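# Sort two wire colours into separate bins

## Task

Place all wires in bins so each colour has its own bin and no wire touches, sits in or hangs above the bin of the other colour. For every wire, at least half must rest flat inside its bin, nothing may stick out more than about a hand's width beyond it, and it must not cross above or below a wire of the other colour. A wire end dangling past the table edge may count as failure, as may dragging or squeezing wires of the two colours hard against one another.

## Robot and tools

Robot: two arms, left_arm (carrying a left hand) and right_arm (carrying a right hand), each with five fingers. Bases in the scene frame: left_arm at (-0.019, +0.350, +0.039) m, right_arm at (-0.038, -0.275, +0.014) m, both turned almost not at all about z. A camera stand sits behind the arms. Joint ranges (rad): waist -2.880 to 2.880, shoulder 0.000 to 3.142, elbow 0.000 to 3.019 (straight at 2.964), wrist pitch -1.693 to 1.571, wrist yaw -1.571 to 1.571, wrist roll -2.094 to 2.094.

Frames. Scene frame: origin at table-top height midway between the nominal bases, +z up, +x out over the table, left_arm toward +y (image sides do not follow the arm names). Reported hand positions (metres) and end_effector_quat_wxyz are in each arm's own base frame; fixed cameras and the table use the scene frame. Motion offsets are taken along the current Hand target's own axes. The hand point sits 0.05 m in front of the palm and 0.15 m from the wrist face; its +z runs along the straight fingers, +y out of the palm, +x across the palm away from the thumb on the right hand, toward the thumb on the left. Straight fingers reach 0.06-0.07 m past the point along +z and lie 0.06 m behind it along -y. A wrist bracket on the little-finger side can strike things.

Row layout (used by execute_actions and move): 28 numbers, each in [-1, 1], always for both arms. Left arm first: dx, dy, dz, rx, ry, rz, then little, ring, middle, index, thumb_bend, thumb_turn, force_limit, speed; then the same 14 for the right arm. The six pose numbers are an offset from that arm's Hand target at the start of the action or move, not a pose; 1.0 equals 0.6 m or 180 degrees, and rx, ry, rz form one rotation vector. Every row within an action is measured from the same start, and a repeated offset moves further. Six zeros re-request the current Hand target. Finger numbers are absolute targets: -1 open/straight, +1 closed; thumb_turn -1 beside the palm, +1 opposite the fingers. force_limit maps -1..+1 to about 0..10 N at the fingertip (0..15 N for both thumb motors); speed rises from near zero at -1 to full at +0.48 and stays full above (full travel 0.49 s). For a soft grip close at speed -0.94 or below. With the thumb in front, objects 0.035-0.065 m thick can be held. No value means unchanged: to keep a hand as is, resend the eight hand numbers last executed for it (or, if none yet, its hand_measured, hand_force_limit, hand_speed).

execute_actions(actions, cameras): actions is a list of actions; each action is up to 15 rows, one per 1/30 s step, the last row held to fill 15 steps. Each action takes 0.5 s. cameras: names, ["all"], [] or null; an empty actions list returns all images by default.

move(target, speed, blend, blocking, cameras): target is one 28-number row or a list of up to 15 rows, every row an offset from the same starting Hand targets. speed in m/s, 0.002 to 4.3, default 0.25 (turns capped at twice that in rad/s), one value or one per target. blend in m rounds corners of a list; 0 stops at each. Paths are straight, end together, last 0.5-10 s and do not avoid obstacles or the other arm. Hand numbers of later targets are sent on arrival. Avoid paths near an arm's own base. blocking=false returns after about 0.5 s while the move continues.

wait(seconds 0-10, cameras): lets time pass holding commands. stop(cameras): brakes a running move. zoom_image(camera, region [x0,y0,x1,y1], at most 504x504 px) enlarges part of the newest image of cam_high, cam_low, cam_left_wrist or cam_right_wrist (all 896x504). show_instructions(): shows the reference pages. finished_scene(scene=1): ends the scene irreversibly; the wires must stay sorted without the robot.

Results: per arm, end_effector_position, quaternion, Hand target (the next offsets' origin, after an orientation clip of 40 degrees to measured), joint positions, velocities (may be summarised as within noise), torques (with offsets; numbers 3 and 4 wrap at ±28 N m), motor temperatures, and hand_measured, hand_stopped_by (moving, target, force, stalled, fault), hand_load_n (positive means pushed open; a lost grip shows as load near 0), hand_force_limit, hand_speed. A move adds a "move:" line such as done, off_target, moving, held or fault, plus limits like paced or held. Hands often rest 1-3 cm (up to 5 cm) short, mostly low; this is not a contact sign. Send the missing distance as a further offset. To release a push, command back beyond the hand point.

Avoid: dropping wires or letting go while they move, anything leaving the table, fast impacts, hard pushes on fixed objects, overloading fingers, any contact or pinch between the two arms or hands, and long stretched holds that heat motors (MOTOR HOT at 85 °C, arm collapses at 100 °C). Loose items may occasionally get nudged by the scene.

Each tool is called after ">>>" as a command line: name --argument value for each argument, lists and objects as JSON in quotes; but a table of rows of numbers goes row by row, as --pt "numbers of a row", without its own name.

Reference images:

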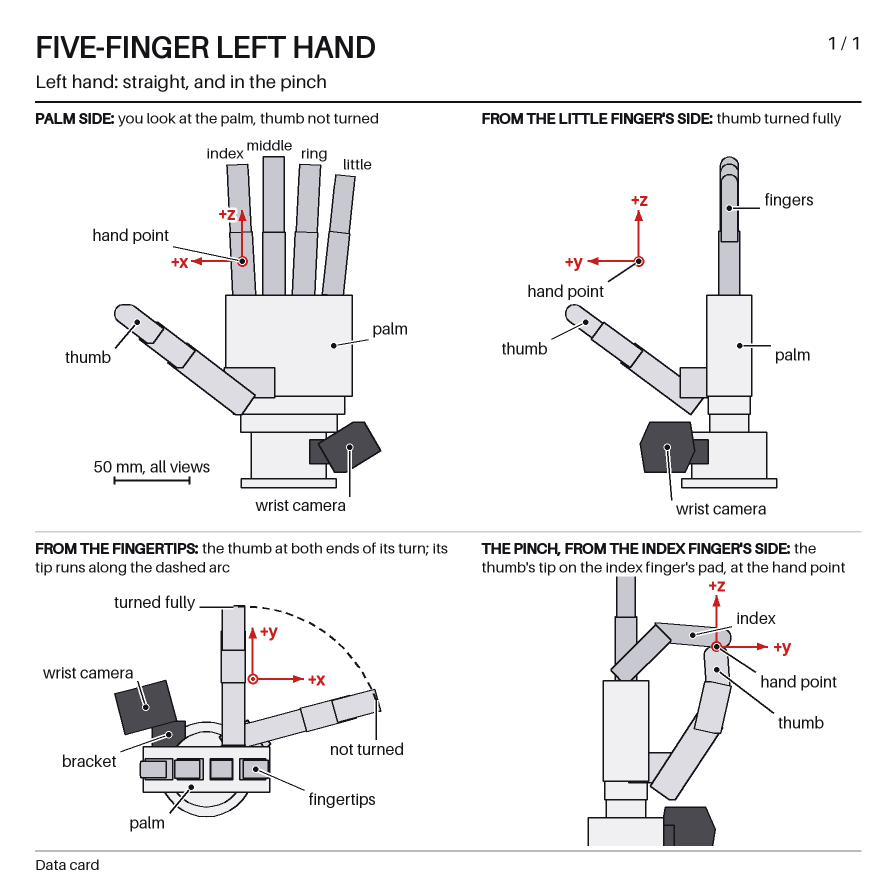

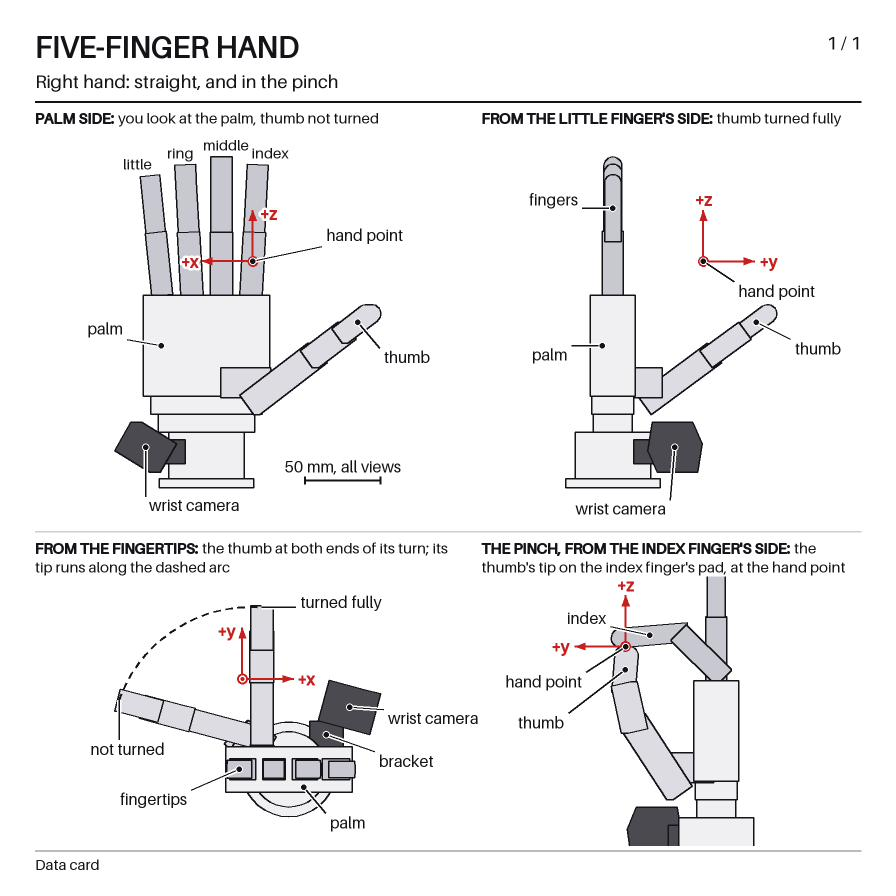

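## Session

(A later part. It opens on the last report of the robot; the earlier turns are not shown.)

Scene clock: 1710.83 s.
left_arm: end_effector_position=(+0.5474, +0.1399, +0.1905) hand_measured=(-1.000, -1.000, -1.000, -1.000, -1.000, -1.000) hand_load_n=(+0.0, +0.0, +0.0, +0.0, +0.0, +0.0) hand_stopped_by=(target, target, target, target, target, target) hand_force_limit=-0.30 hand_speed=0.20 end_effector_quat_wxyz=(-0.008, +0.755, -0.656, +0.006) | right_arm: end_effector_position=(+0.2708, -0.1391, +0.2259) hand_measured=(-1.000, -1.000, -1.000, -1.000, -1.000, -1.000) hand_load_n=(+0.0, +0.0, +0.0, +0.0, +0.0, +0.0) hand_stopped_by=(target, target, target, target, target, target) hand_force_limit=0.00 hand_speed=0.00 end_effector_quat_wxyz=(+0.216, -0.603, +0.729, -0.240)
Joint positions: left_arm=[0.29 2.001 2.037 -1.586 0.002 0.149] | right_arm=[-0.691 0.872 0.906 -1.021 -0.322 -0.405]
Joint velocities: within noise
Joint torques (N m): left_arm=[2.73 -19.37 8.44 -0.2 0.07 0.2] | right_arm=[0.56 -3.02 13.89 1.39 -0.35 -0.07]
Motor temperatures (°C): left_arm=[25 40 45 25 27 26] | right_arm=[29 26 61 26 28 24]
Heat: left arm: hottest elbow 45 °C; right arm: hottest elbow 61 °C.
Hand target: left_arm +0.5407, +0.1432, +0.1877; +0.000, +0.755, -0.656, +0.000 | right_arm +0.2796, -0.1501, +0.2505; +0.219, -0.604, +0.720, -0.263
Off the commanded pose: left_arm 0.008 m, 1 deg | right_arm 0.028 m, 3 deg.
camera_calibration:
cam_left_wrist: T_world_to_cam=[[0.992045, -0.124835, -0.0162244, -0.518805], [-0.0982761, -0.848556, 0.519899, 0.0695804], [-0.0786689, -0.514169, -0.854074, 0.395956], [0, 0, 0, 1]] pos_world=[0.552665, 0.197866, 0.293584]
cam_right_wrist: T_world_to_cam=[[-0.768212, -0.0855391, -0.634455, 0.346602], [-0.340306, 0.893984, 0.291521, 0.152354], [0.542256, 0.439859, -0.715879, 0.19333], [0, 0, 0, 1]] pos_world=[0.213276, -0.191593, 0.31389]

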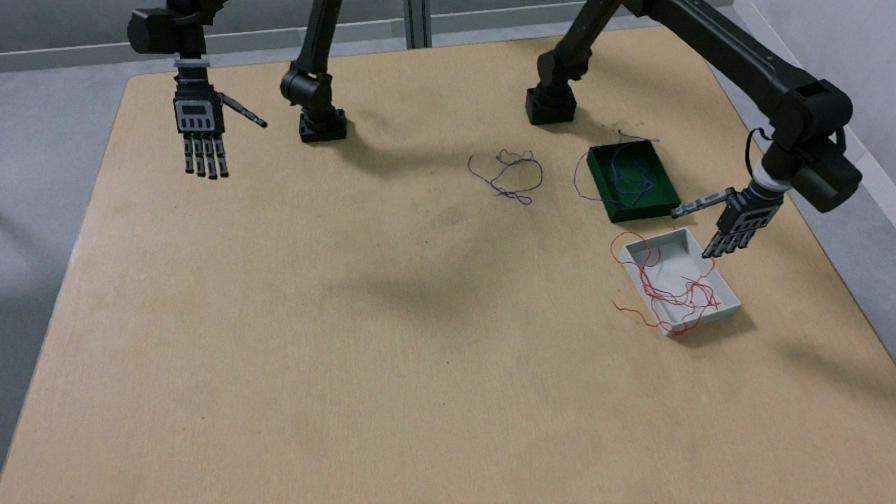

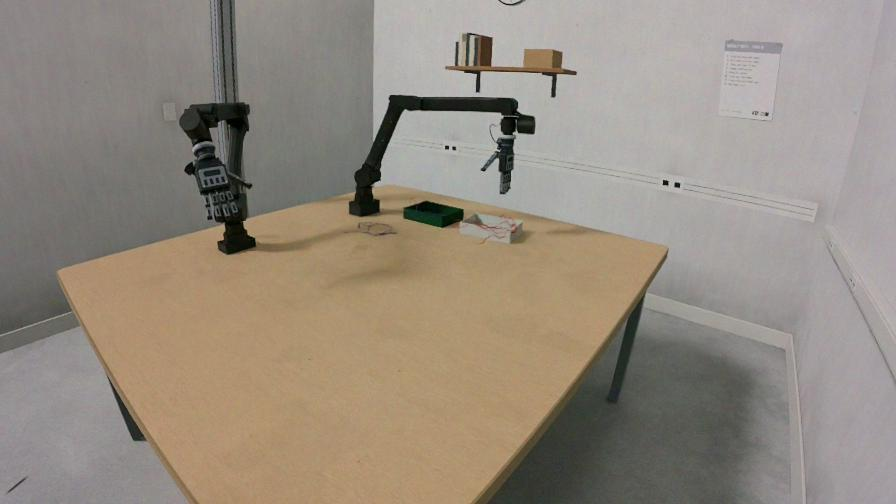

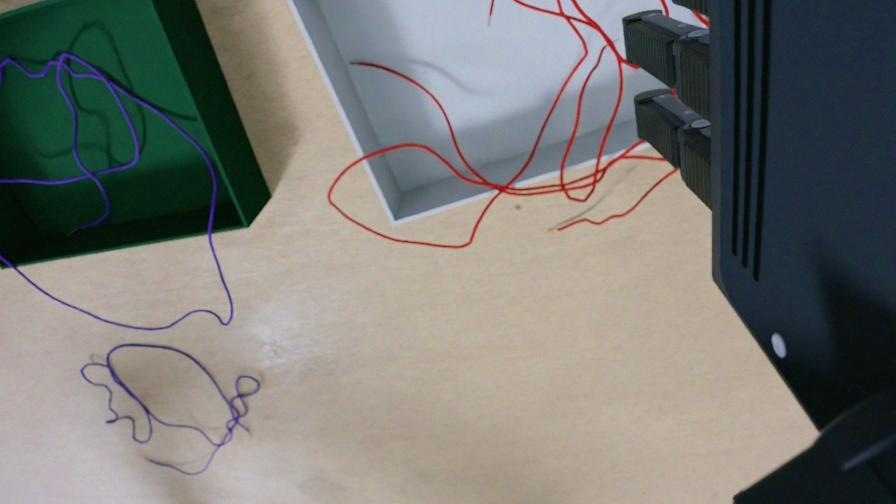

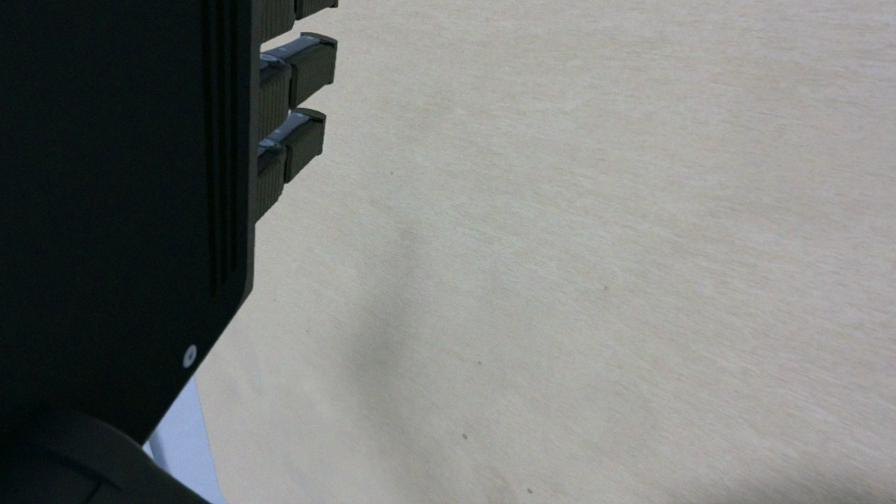

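>>> move --target '[-0.191, 0.0405, -0.1833, 0, 0, 0, -1, -1, -1, -1, -1, -1, -0.3, 0.2, 0, 0, 0, 0, 0, 0, -1, -1, -1, -1, -1, -1, 0, 0]' --speed 0.15 --cameras '["cam_high", "cam_left_wrist"]'

Scene clock: 1763.60 s.
left_arm: end_effector_position=(+0.4939, +0.2490, +0.2832) hand_measured=(-1.000, -1.000, -1.000, -1.000, -1.000, -1.000) hand_load_n=(+0.0, +0.0, +0.0, +0.0, +0.0, +0.0) hand_stopped_by=(target, target, target, target, target, target) hand_force_limit=-0.30 hand_speed=0.20 end_effector_quat_wxyz=(-0.059, +0.757, -0.650, +0.025) | right_arm: end_effector_position=(+0.2708, -0.1391, +0.2259) hand_measured=(-1.000, -1.000, -1.000, -1.000, -1.000, -1.000) hand_load_n=(-0.5, +0.0, +0.0, -0.5, +0.0, +0.0) hand_stopped_by=(target, target, target, target, target, target) hand_force_limit=0.00 hand_speed=0.00 end_effector_quat_wxyz=(+0.216, -0.603, +0.729, -0.240)
Joint positions: left_arm=[0.486 1.919 2.17 -1.692 0.003 0.333] | right_arm=[-0.691 0.872 0.906 -1.021 -0.322 -0.405]
Joint torques (N m): left_arm=[2.49 -17.26 13.48 0.17 0.18 0.18] | right_arm=[0.5 -3.08 13.87 1.4 -0.35 -0.07]
Motor temperatures (°C): left_arm=[25 41 44 25 27 26] | right_arm=[29 25 62 26 28 24]
Heat: left arm: hottest elbow 44 °C; right arm: hottest elbow 62 °C.
Hand target: left_arm +0.5004, +0.2533, +0.2977; +0.000, +0.755, -0.656, +0.001 | right_arm +0.2796, -0.1501, +0.2505; +0.219, -0.604, +0.720, -0.263
Off the commanded pose: left_arm 0.016 m, 7 deg | right_arm 0.028 m, 3 deg.
joint sent to its limit (left arm) — joint 4 (wrist pitch), lower limit. The joint targets are off in orientation, not in position.
move: off_target (left_arm, right_arm)
camera_calibration:
cam_left_wrist: T_world_to_cam=[[0.99085, -0.114046, 0.0721781, -0.477721], [-0.134565, -0.876022, 0.463118, 0.149573], [0.0104127, -0.468593, -0.883353, 0.480026], [0, 0, 0, 1]] pos_world=[0.488478, 0.301483, 0.389244]
Images, in order (width x height): cam_high 896x504, cam_left_wrist 896x504.

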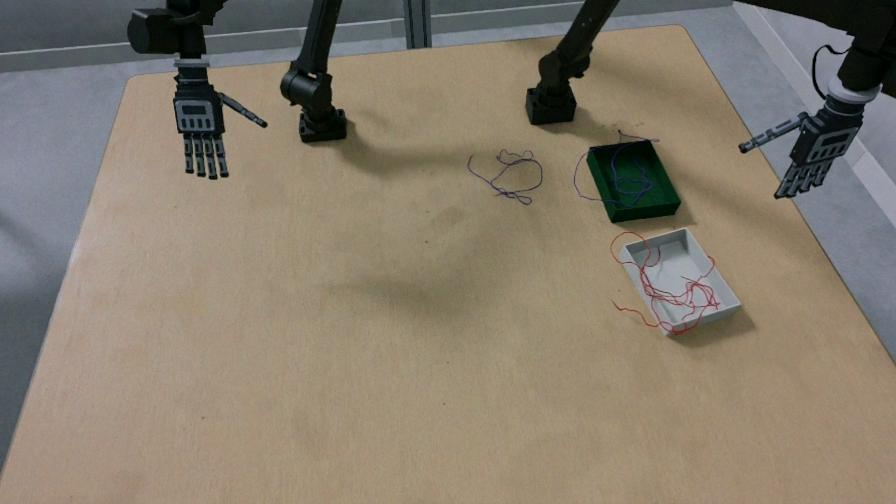

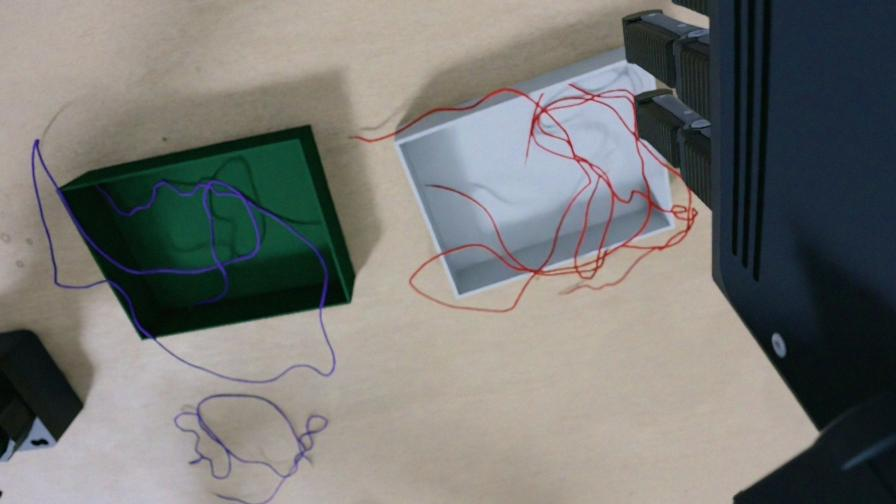

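>>> zoom_image --camera "cam_left_wrist" --region '[340, 30, 740, 330]'

>>> zoom_image --camera "cam_high" --region '[560, 110, 760, 350]'

>>> zoom_image --camera "cam_left_wrist" --region '[0, 80, 400, 400]'

Scaled by 1.260 from the camera's 896x504 image, which has a finer 1280x720 frame.

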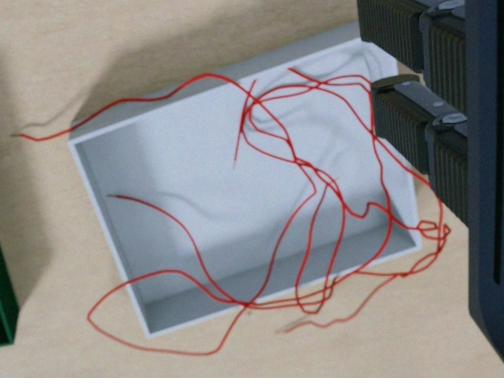

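Scaled by 2.100 from the camera's 896x504 image, which has a finer 1280x720 frame.

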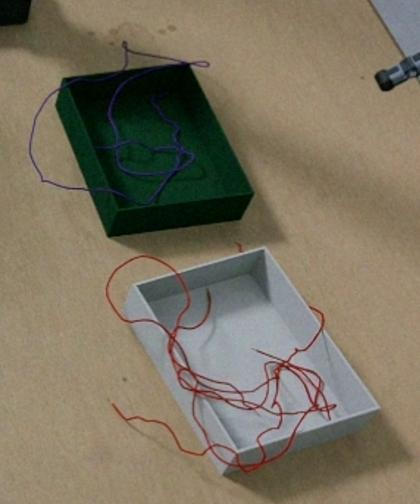

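Scaled by 1.260 from the camera's 896x504 image, which has a finer 1280x720 frame.

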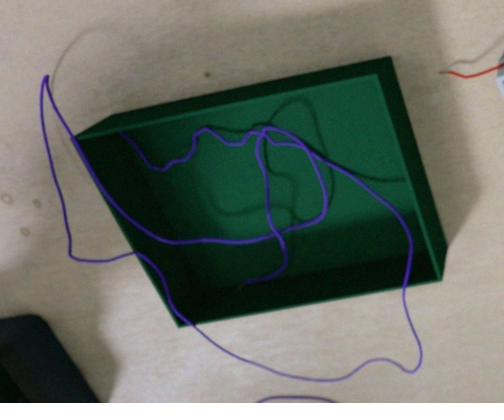

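>>> zoom_image --camera "cam_high" --region '[450, 130, 570, 220]'

>>> zoom_image --camera "cam_left_wrist" --region '[150, 370, 360, 504]'

Scaled by 4.200 from the camera's 896x504 image, which has a finer 1280x720 frame.

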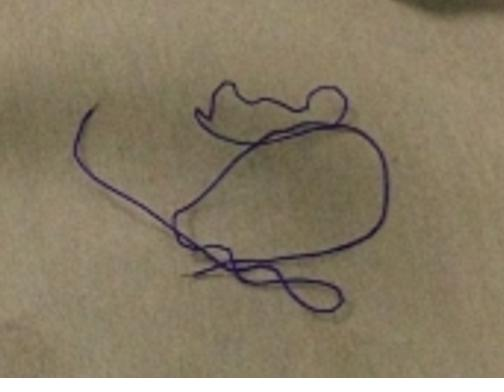

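Scaled by 2.400 from the camera's 896x504 image, which has a finer 1280x720 frame.

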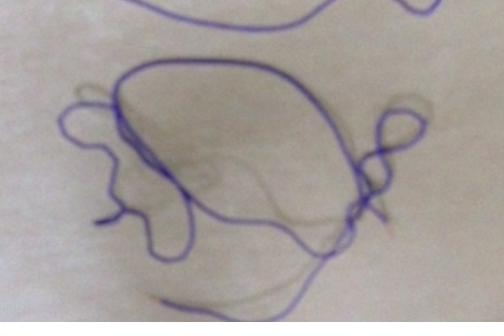

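>>> move --target '[0.067, -0.0657, 0.2795, 0, 0, -0.522, 1, 1, -0.4, -0.4, -0.3, 1, -0.3, 0.2, -0.8802, 0.3397, -0.0475, 0.0516, -0.2171, -0.2162, 1, 1, -0.4, -0.4, -0.45, 1, -0.3, 0.2]' --speed 0.18 --cameras '["all"]'

Scene clock: 1871.43 s.
left_arm: end_effector_position=(+0.5448, +0.2234, +0.1314) hand_measured=(+1.000, +1.000, -0.400, -0.400, -0.300, +1.000) hand_load_n=(+0.0, +0.0, +0.0, +0.0, +0.0, +0.0) hand_stopped_by=(target, target, target, target, target, target) hand_force_limit=-0.30 hand_speed=0.20 end_effector_quat_wxyz=(+0.000, +0.995, +0.103, -0.001) | right_arm: end_effector_position=(+0.1904, +0.3746, +0.1130) hand_measured=(+1.000, +1.000, -0.400, -0.400, -0.450, +1.000) hand_load_n=(+0.0, +0.0, +0.0, +0.0, +0.0, +0.0) hand_stopped_by=(target, target, target, target, target, target) hand_force_limit=-0.30 hand_speed=0.20 end_effector_quat_wxyz=(-0.360, +0.848, -0.356, +0.159)
Joint positions: left_arm=[0.503 1.871 1.679 -1.381 -0.001 -1.274] | right_arm=[1.119 1.118 0.695 -0.372 0.259 0.237]
Joint torques (N m): left_arm=[1.14 -17.55 8.17 0.61 0.22 0] | right_arm=[1.85 -5.13 13.23 2.92 0.14 -0.08]
Motor temperatures (°C): left_arm=[25 36 48 25 27 26] | right_arm=[29 25 62 26 28 24]
Heat: left arm: hottest elbow 48 °C; right arm: hottest elbow 62 °C.
Hand target: left_arm +0.5453, +0.2190, +0.1299; +0.000, +0.995, +0.104, +0.000 | right_arm +0.2002, +0.4002, +0.1404; -0.391, +0.837, -0.347, +0.162
Off the commanded pose: left_arm 0.005 m, 0 deg | right_arm 0.039 m, 4 deg.
move: off_target (right_arm)
camera_calibration:
cam_left_wrist: T_world_to_cam=[[0.0594775, 0.997601, -0.0354076, -0.246928], [0.851674, -0.0322116, 0.523081, -0.529346], [0.520686, -0.0612673, -0.851547, -0.039801], [0, 0, 0, 1]] pos_world=[0.486241, 0.226846, 0.234255]
cam_right_wrist: T_world_to_cam=[[-0.285614, -0.620912, -0.729995, 0.376688], [-0.956941, 0.225992, 0.182185, 0.0787332], [0.0518521, 0.750597, -0.658723, -0.0994325], [0, 0, 0, 1]] pos_world=[0.188086, 0.290731, 0.195138]

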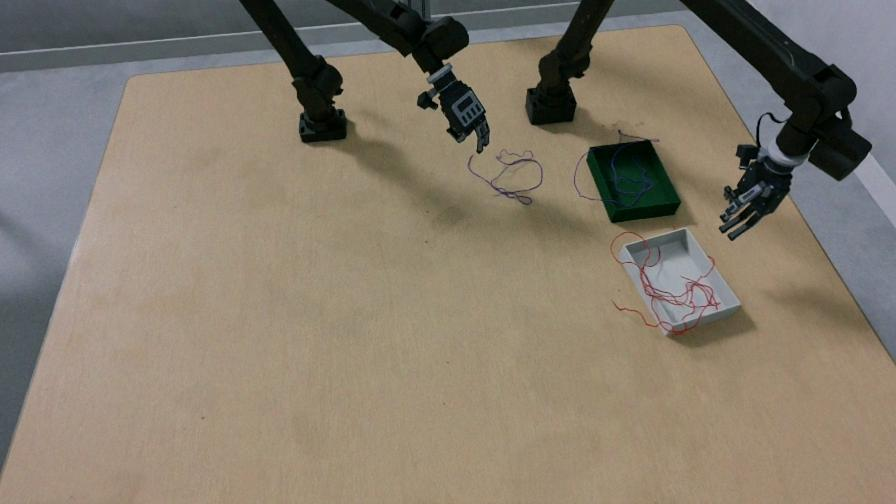

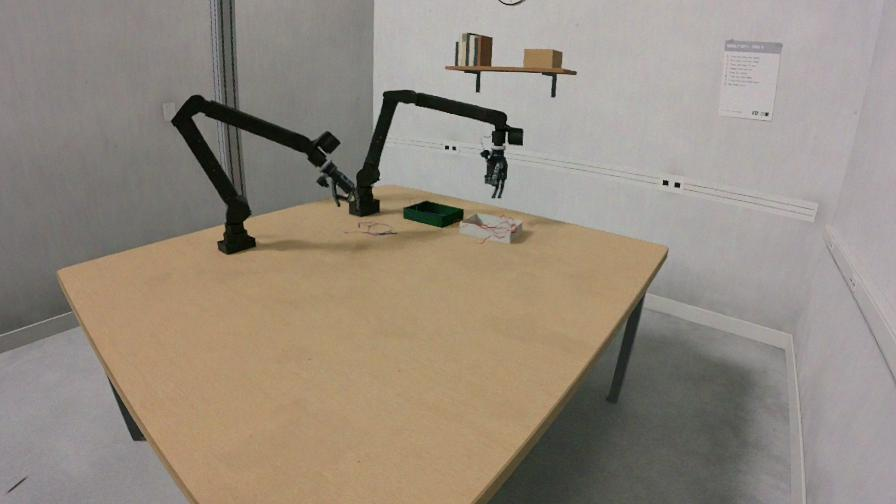

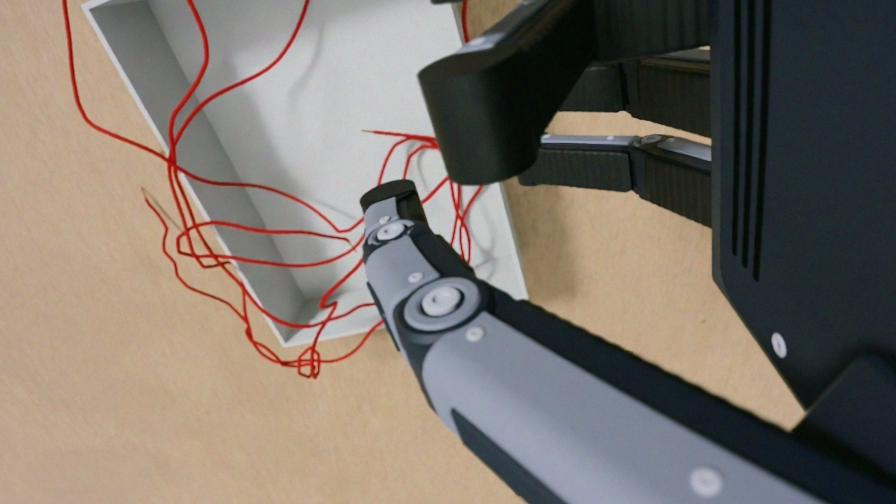

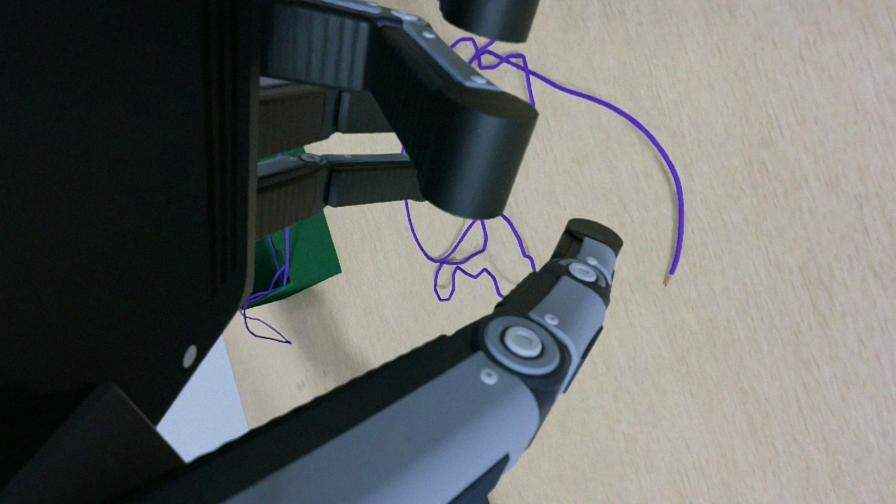

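>>> zoom_image --camera "cam_left_wrist" --region '[340, 0, 640, 300]'

>>> zoom_image --camera "cam_right_wrist" --region '[340, 0, 740, 330]'

>>> zoom_image --camera "cam_high" --region '[560, 160, 800, 350]'

Scaled by 1.680 from the camera's 896x504 image, which has a finer 1280x720 frame.

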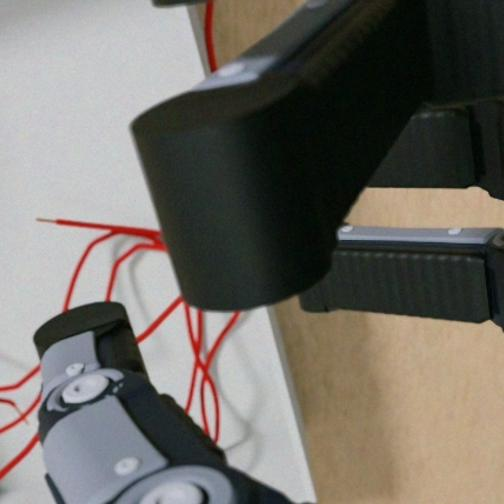

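Scaled by 1.260 from the camera's 896x504 image, which has a finer 1280x720 frame.

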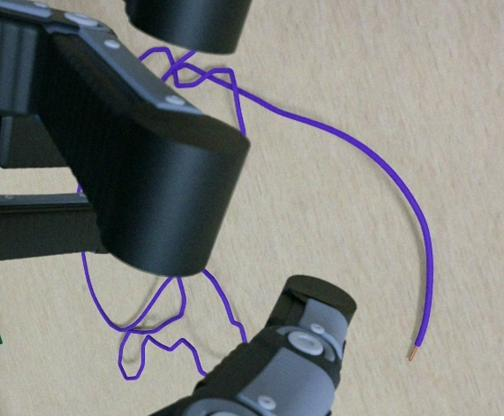

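Scaled by 2.100 from the camera's 896x504 image, which has a finer 1280x720 frame.

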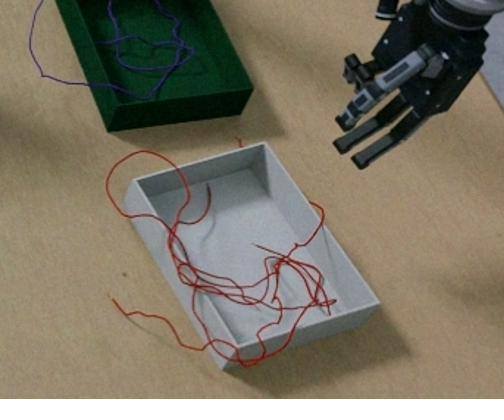

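>>> move --target '[0.001, -0.0049, 0.1967, 0, 0, 0, 1, 1, -0.4, -0.4, -0.3, 1, -0.3, 0.2, -0.0326, 0.0363, 0.1263, 0.111, 0.0193, 0.0111, 1, 1, -0.4, -0.4, -0.45, 1, -0.3, 0.2]' --speed 0.08 --cameras '["all"]'

Scene clock: 1917.70 s.
left_arm: end_effector_position=(+0.5480, +0.2252, +0.0290) hand_measured=(+1.000, +1.000, -0.400, -0.400, -0.300, +1.000) hand_load_n=(+0.0, +0.0, +0.0, +0.0, +0.0, +0.0) hand_stopped_by=(target, target, target, target, target, target) hand_force_limit=-0.30 hand_speed=0.20 end_effector_quat_wxyz=(-0.006, +0.995, +0.103, +0.011) | right_arm: end_effector_position=(+0.2192, +0.4416, +0.0741) hand_measured=(+1.000, +1.000, -0.400, -0.400, -0.450, +1.000) hand_load_n=(+0.0, +0.0, +0.0, +0.0, +0.0, +0.0) hand_stopped_by=(target, target, target, target, target, target) hand_force_limit=-0.30 hand_speed=0.20 end_effector_quat_wxyz=(-0.517, +0.747, -0.347, +0.235)
Joint positions: left_arm=[0.503 1.946 1.51 -1.11 -0.001 -1.275] | right_arm=[1.213 1.374 0.526 0.438 0.469 0.201]
Joint torques (N m): left_arm=[1.38 -15.27 7.76 0.81 0.2 0.04] | right_arm=[2.02 -6.48 7.17 3.29 0.29 -0.09]
Motor temperatures (°C): left_arm=[25 39 44 25 27 26] | right_arm=[29 26 60 26 28 24]
Heat: left arm: hottest elbow 44 °C; right arm: hottest elbow 60 °C.
Hand target: left_arm +0.5453, +0.2220, +0.0119; +0.000, +0.995, +0.104, +0.000 | right_arm +0.2173, +0.4453, +0.0750; -0.522, +0.745, -0.340, +0.238
Off the commanded pose: left_arm 0.018 m, 1 deg | right_arm 0.004 m, 1 deg.
move: off_target (left_arm)
camera_calibration:
cam_left_wrist: T_world_to_cam=[[0.0596938, 0.997992, -0.0211793, -0.253179], [0.839261, -0.0386898, 0.542351, -0.470813], [0.540442, -0.0501499, -0.839885, -0.1422], [0, 0, 0, 1]] pos_world=[0.487099, 0.227323, 0.130552]
cam_right_wrist: T_world_to_cam=[[-0.0806197, -0.372366, -0.924578, 0.25771], [-0.964515, 0.263121, -0.0218677, 0.0985666], [0.251419, 0.890006, -0.380365, -0.302724], [0, 0, 0, 1]] pos_world=[0.191956, 0.339454, 0.125283]

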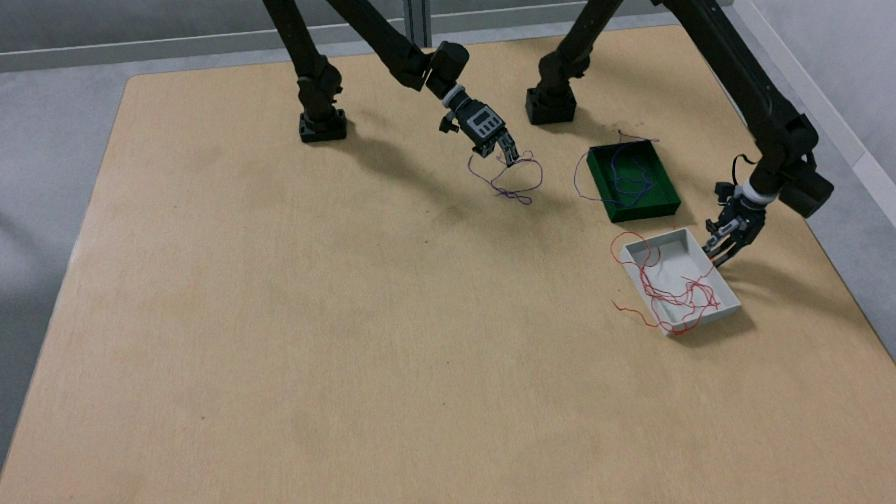

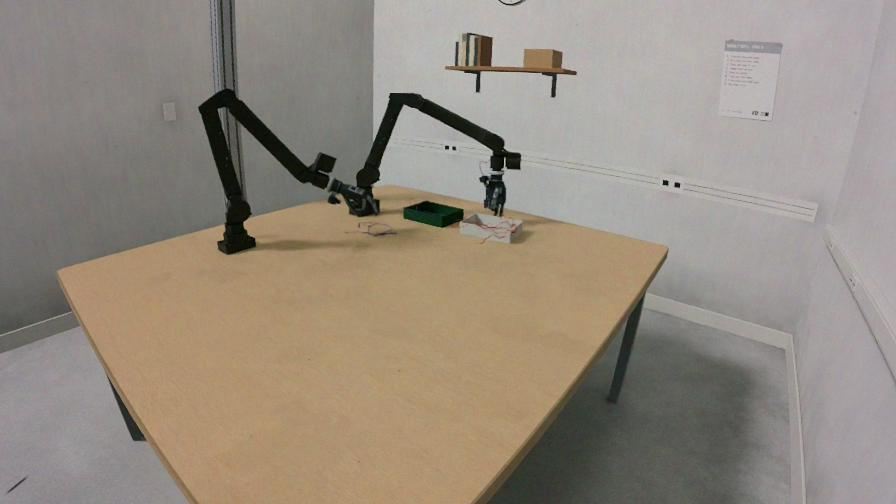

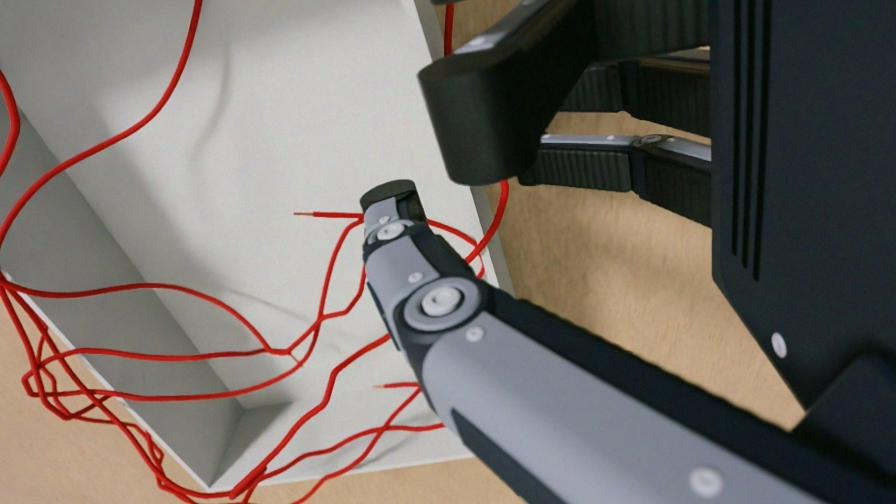

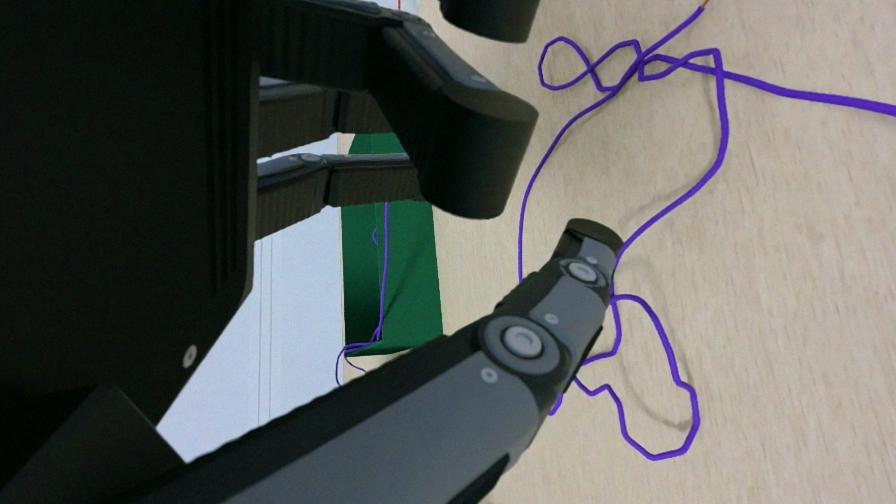

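>>> move --target '[0.0014, -0.0065, 0.025, 0, 0, 0, 1, 1, -0.4, -0.4, -0.3, 1, -0.3, 0.2, -0.0074, 0.1221, 0.0494, 0, 0, 0, 1, 1, -0.4, -0.4, -0.45, 1, -0.3, 0.2]' --speed 0.06 --cameras '["cam_left_wrist", "cam_right_wrist"]'

Scene clock: 1962.77 s.
left_arm: end_effector_position=(+0.5509, +0.2268, +0.0162) hand_measured=(+1.000, +1.000, -0.400, -0.400, -0.300, +1.000) hand_load_n=(+0.0, +0.0, +0.0, +0.5, +0.0, +0.0) hand_stopped_by=(target, target, target, target, target, target) hand_force_limit=-0.30 hand_speed=0.20 end_effector_quat_wxyz=(-0.006, +0.995, +0.103, +0.013) | right_arm: end_effector_position=(+0.2214, +0.4518, +0.0105) hand_measured=(+1.000, +1.000, -0.400, -0.400, -0.450, +1.000) hand_load_n=(+0.0, +0.0, +0.0, +0.0, -0.5, -3.0) hand_stopped_by=(target, target, target, target, target, target) hand_force_limit=-0.30 hand_speed=0.20 end_effector_quat_wxyz=(-0.532, +0.735, -0.346, +0.238)
Joint positions: left_arm=[0.503 1.966 1.505 -1.081 -0.001 -1.275] | right_arm=[1.221 1.635 0.491 0.774 0.482 0.197]
Joint torques (N m): left_arm=[2.26 -15.38 7.62 0.72 0.25 0.11] | right_arm=[1.96 -6.07 5.09 2.67 0.04 -0.03]
Motor temperatures (°C): left_arm=[25 38 42 25 27 26] | right_arm=[29 26 54 26 28 24]
Heat: left arm: hottest elbow 42 °C; right arm: hottest elbow 54 °C.
Hand target: left_arm +0.5454, +0.2260, -0.0030; +0.000, +0.995, +0.104, +0.001 | right_arm +0.2167, +0.4505, -0.0038; -0.522, +0.745, -0.340, +0.238
Off the commanded pose: left_arm 0.020 m, 2 deg | right_arm 0.015 m, 2 deg.
move: off_target (left_arm, right_arm)
camera_calibration:
cam_left_wrist: T_world_to_cam=[[0.0597779, 0.998027, -0.0191808, -0.255181], [0.837444, -0.0396838, 0.54508, -0.46501], [0.543243, -0.0486466, -0.838165, -0.156319], [0, 0, 0, 1]] pos_world=[0.489593, 0.22862, 0.117551]
cam_right_wrist: T_world_to_cam=[[-0.0624544, -0.342324, -0.937504, 0.185428], [-0.963246, 0.266564, -0.0331652, 0.0949529], [0.261258, 0.900976, -0.346391, -0.343995], [0, 0, 0, 1]] pos_world=[0.192916, 0.348097, 0.0578322]
Images, in order (width x height): cam_left_wrist 896x504, cam_right_wrist 896x504.

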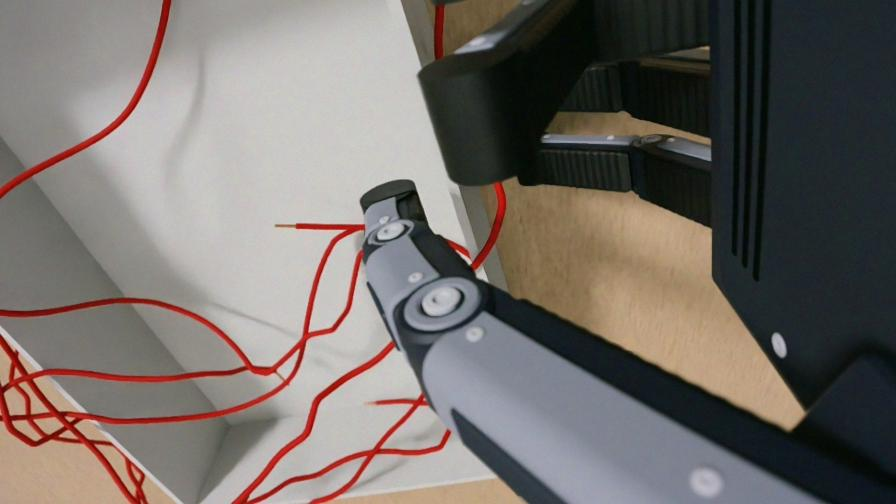

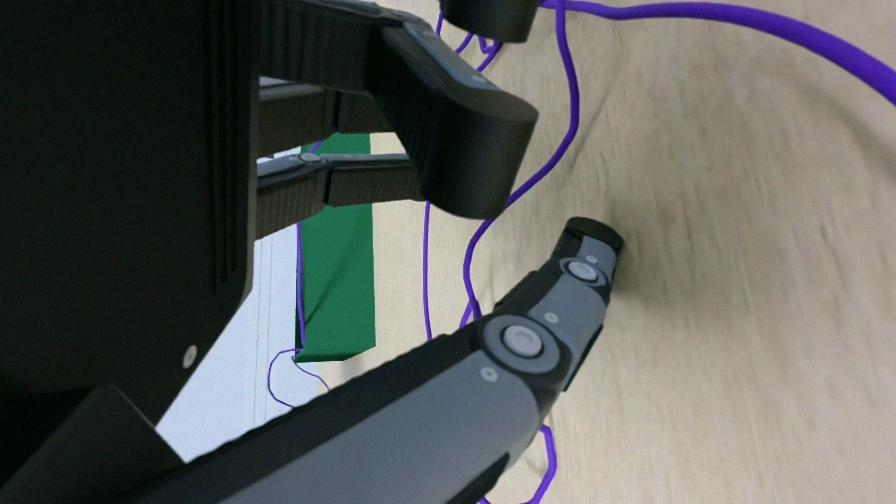

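>>> move --target '[0, 0, 0, 0, 0, 0, 1, 1, 0.8, 0.8, -0.29, 1, -0.3, -0.8, 0, 0, 0, -0.0667, 0, 0, 1, 1, -0.4, -0.4, -0.4, 1, -0.3, 0]' --speed 0.05 --cameras '["cam_left_wrist", "cam_right_wrist"]'

Scene clock: 1988.27 s.
left_arm: end_effector_position=(+0.5508, +0.2277, +0.0156) hand_measured=(+1.000, +1.000, +0.262, +0.356, -0.292, +1.000) hand_load_n=(+0.0, +0.0, +2.0, +3.5, +4.5, +0.0) hand_stopped_by=(target, target, force, force, target, target) hand_force_limit=-0.30 hand_speed=-0.80 end_effector_quat_wxyz=(-0.006, +0.994, +0.104, +0.013) | right_arm: end_effector_position=(+0.2190, +0.4540, +0.0062) hand_measured=(+1.000, +1.000, -0.400, -0.400, -0.400, +1.000) hand_load_n=(+0.0, +0.0, +3.0, +0.0, +0.0, +0.0) hand_stopped_by=(target, target, target, target, target, target) hand_force_limit=-0.30 hand_speed=0.00 end_effector_quat_wxyz=(-0.458, +0.786, -0.359, +0.207)
Joint positions: left_arm=[0.504 1.967 1.505 -1.079 -0.001 -1.275] | right_arm=[1.194 1.563 0.593 0.4 0.41 0.254]
Joint torques (N m): left_arm=[2.14 -15.33 7.57 0.65 0.24 0.12] | right_arm=[0.97 -7.77 6.84 0.5 -0.26 0.12]
Heat: left arm: hottest elbow 42 °C; right arm: hottest elbow 52 °C.
Hand target: left_arm +0.5454, +0.2261, -0.0030; +0.000, +0.995, +0.104, +0.001 | right_arm +0.2165, +0.4504, -0.0040; -0.441, +0.796, -0.363, +0.201
Off the commanded pose: left_arm 0.019 m, 2 deg | right_arm 0.011 m, 2 deg.
move: off_target (left_arm, right_arm)
camera_calibration:
cam_left_wrist: T_world_to_cam=[[0.0583141, 0.998119, -0.0189238, -0.255418], [0.837295, -0.0385778, 0.545389, -0.464778], [0.543633, -0.0476487, -0.837969, -0.157165], [0, 0, 0, 1]] pos_world=[0.489491, 0.229519, 0.116951]
cam_right_wrist: T_world_to_cam=[[-0.179301, -0.466648, -0.866078, 0.263687], [-0.964919, 0.25504, 0.0623463, 0.0969018], [0.19179, 0.846873, -0.496006, -0.306083], [0, 0, 0, 1]] pos_world=[0.199485, 0.357548, 0.0705127]
Images, in order (width x height): cam_left_wrist 896x504, cam_right_wrist 896x504.

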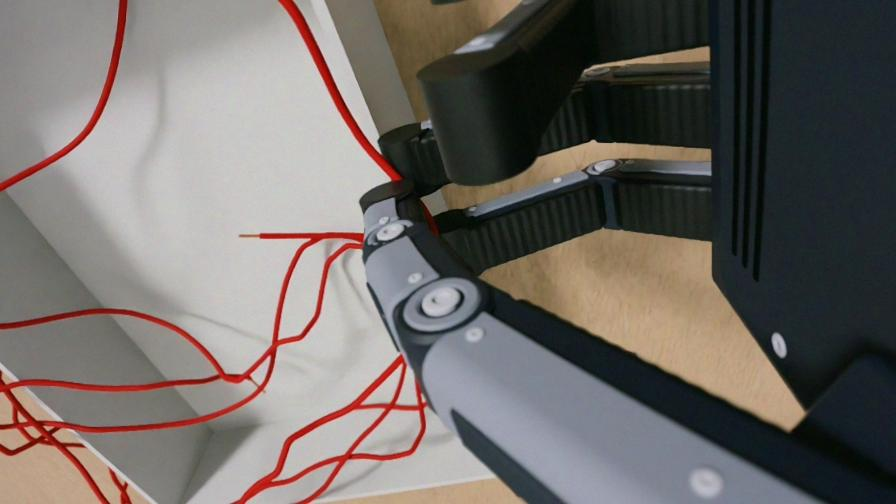

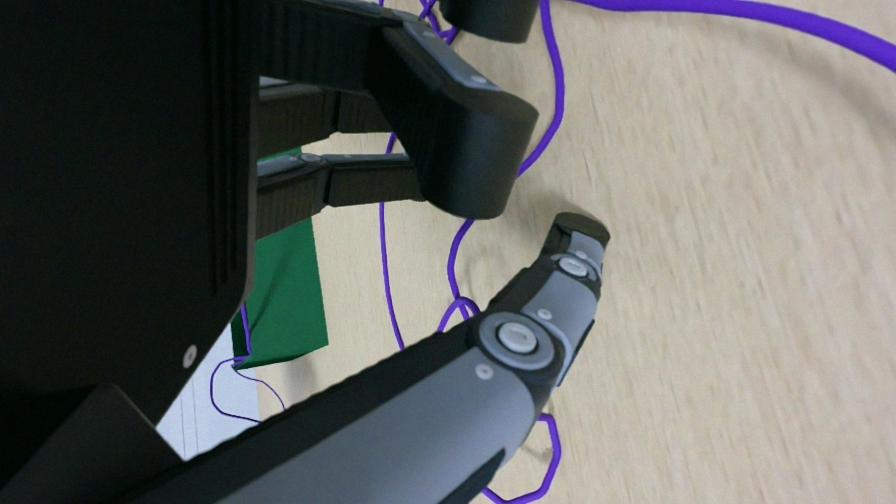

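>>> zoom_image --camera "cam_left_wrist" --region '[300, 60, 600, 320]'

>>> zoom_image --camera "cam_right_wrist" --region '[370, 0, 670, 300]'

Scaled by 1.680 from the camera's 896x504 image, which has a finer 1280x720 frame.

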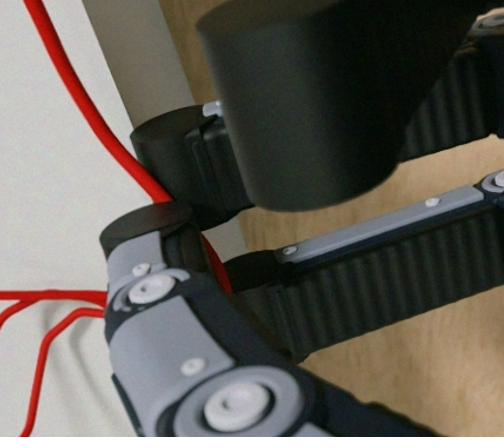

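Scaled by 1.680 from the camera's 896x504 image, which has a finer 1280x720 frame.

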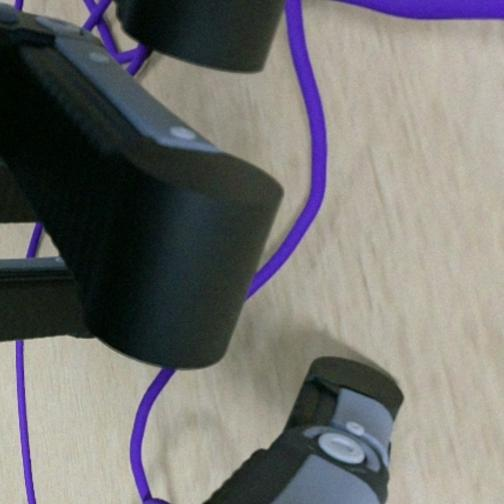

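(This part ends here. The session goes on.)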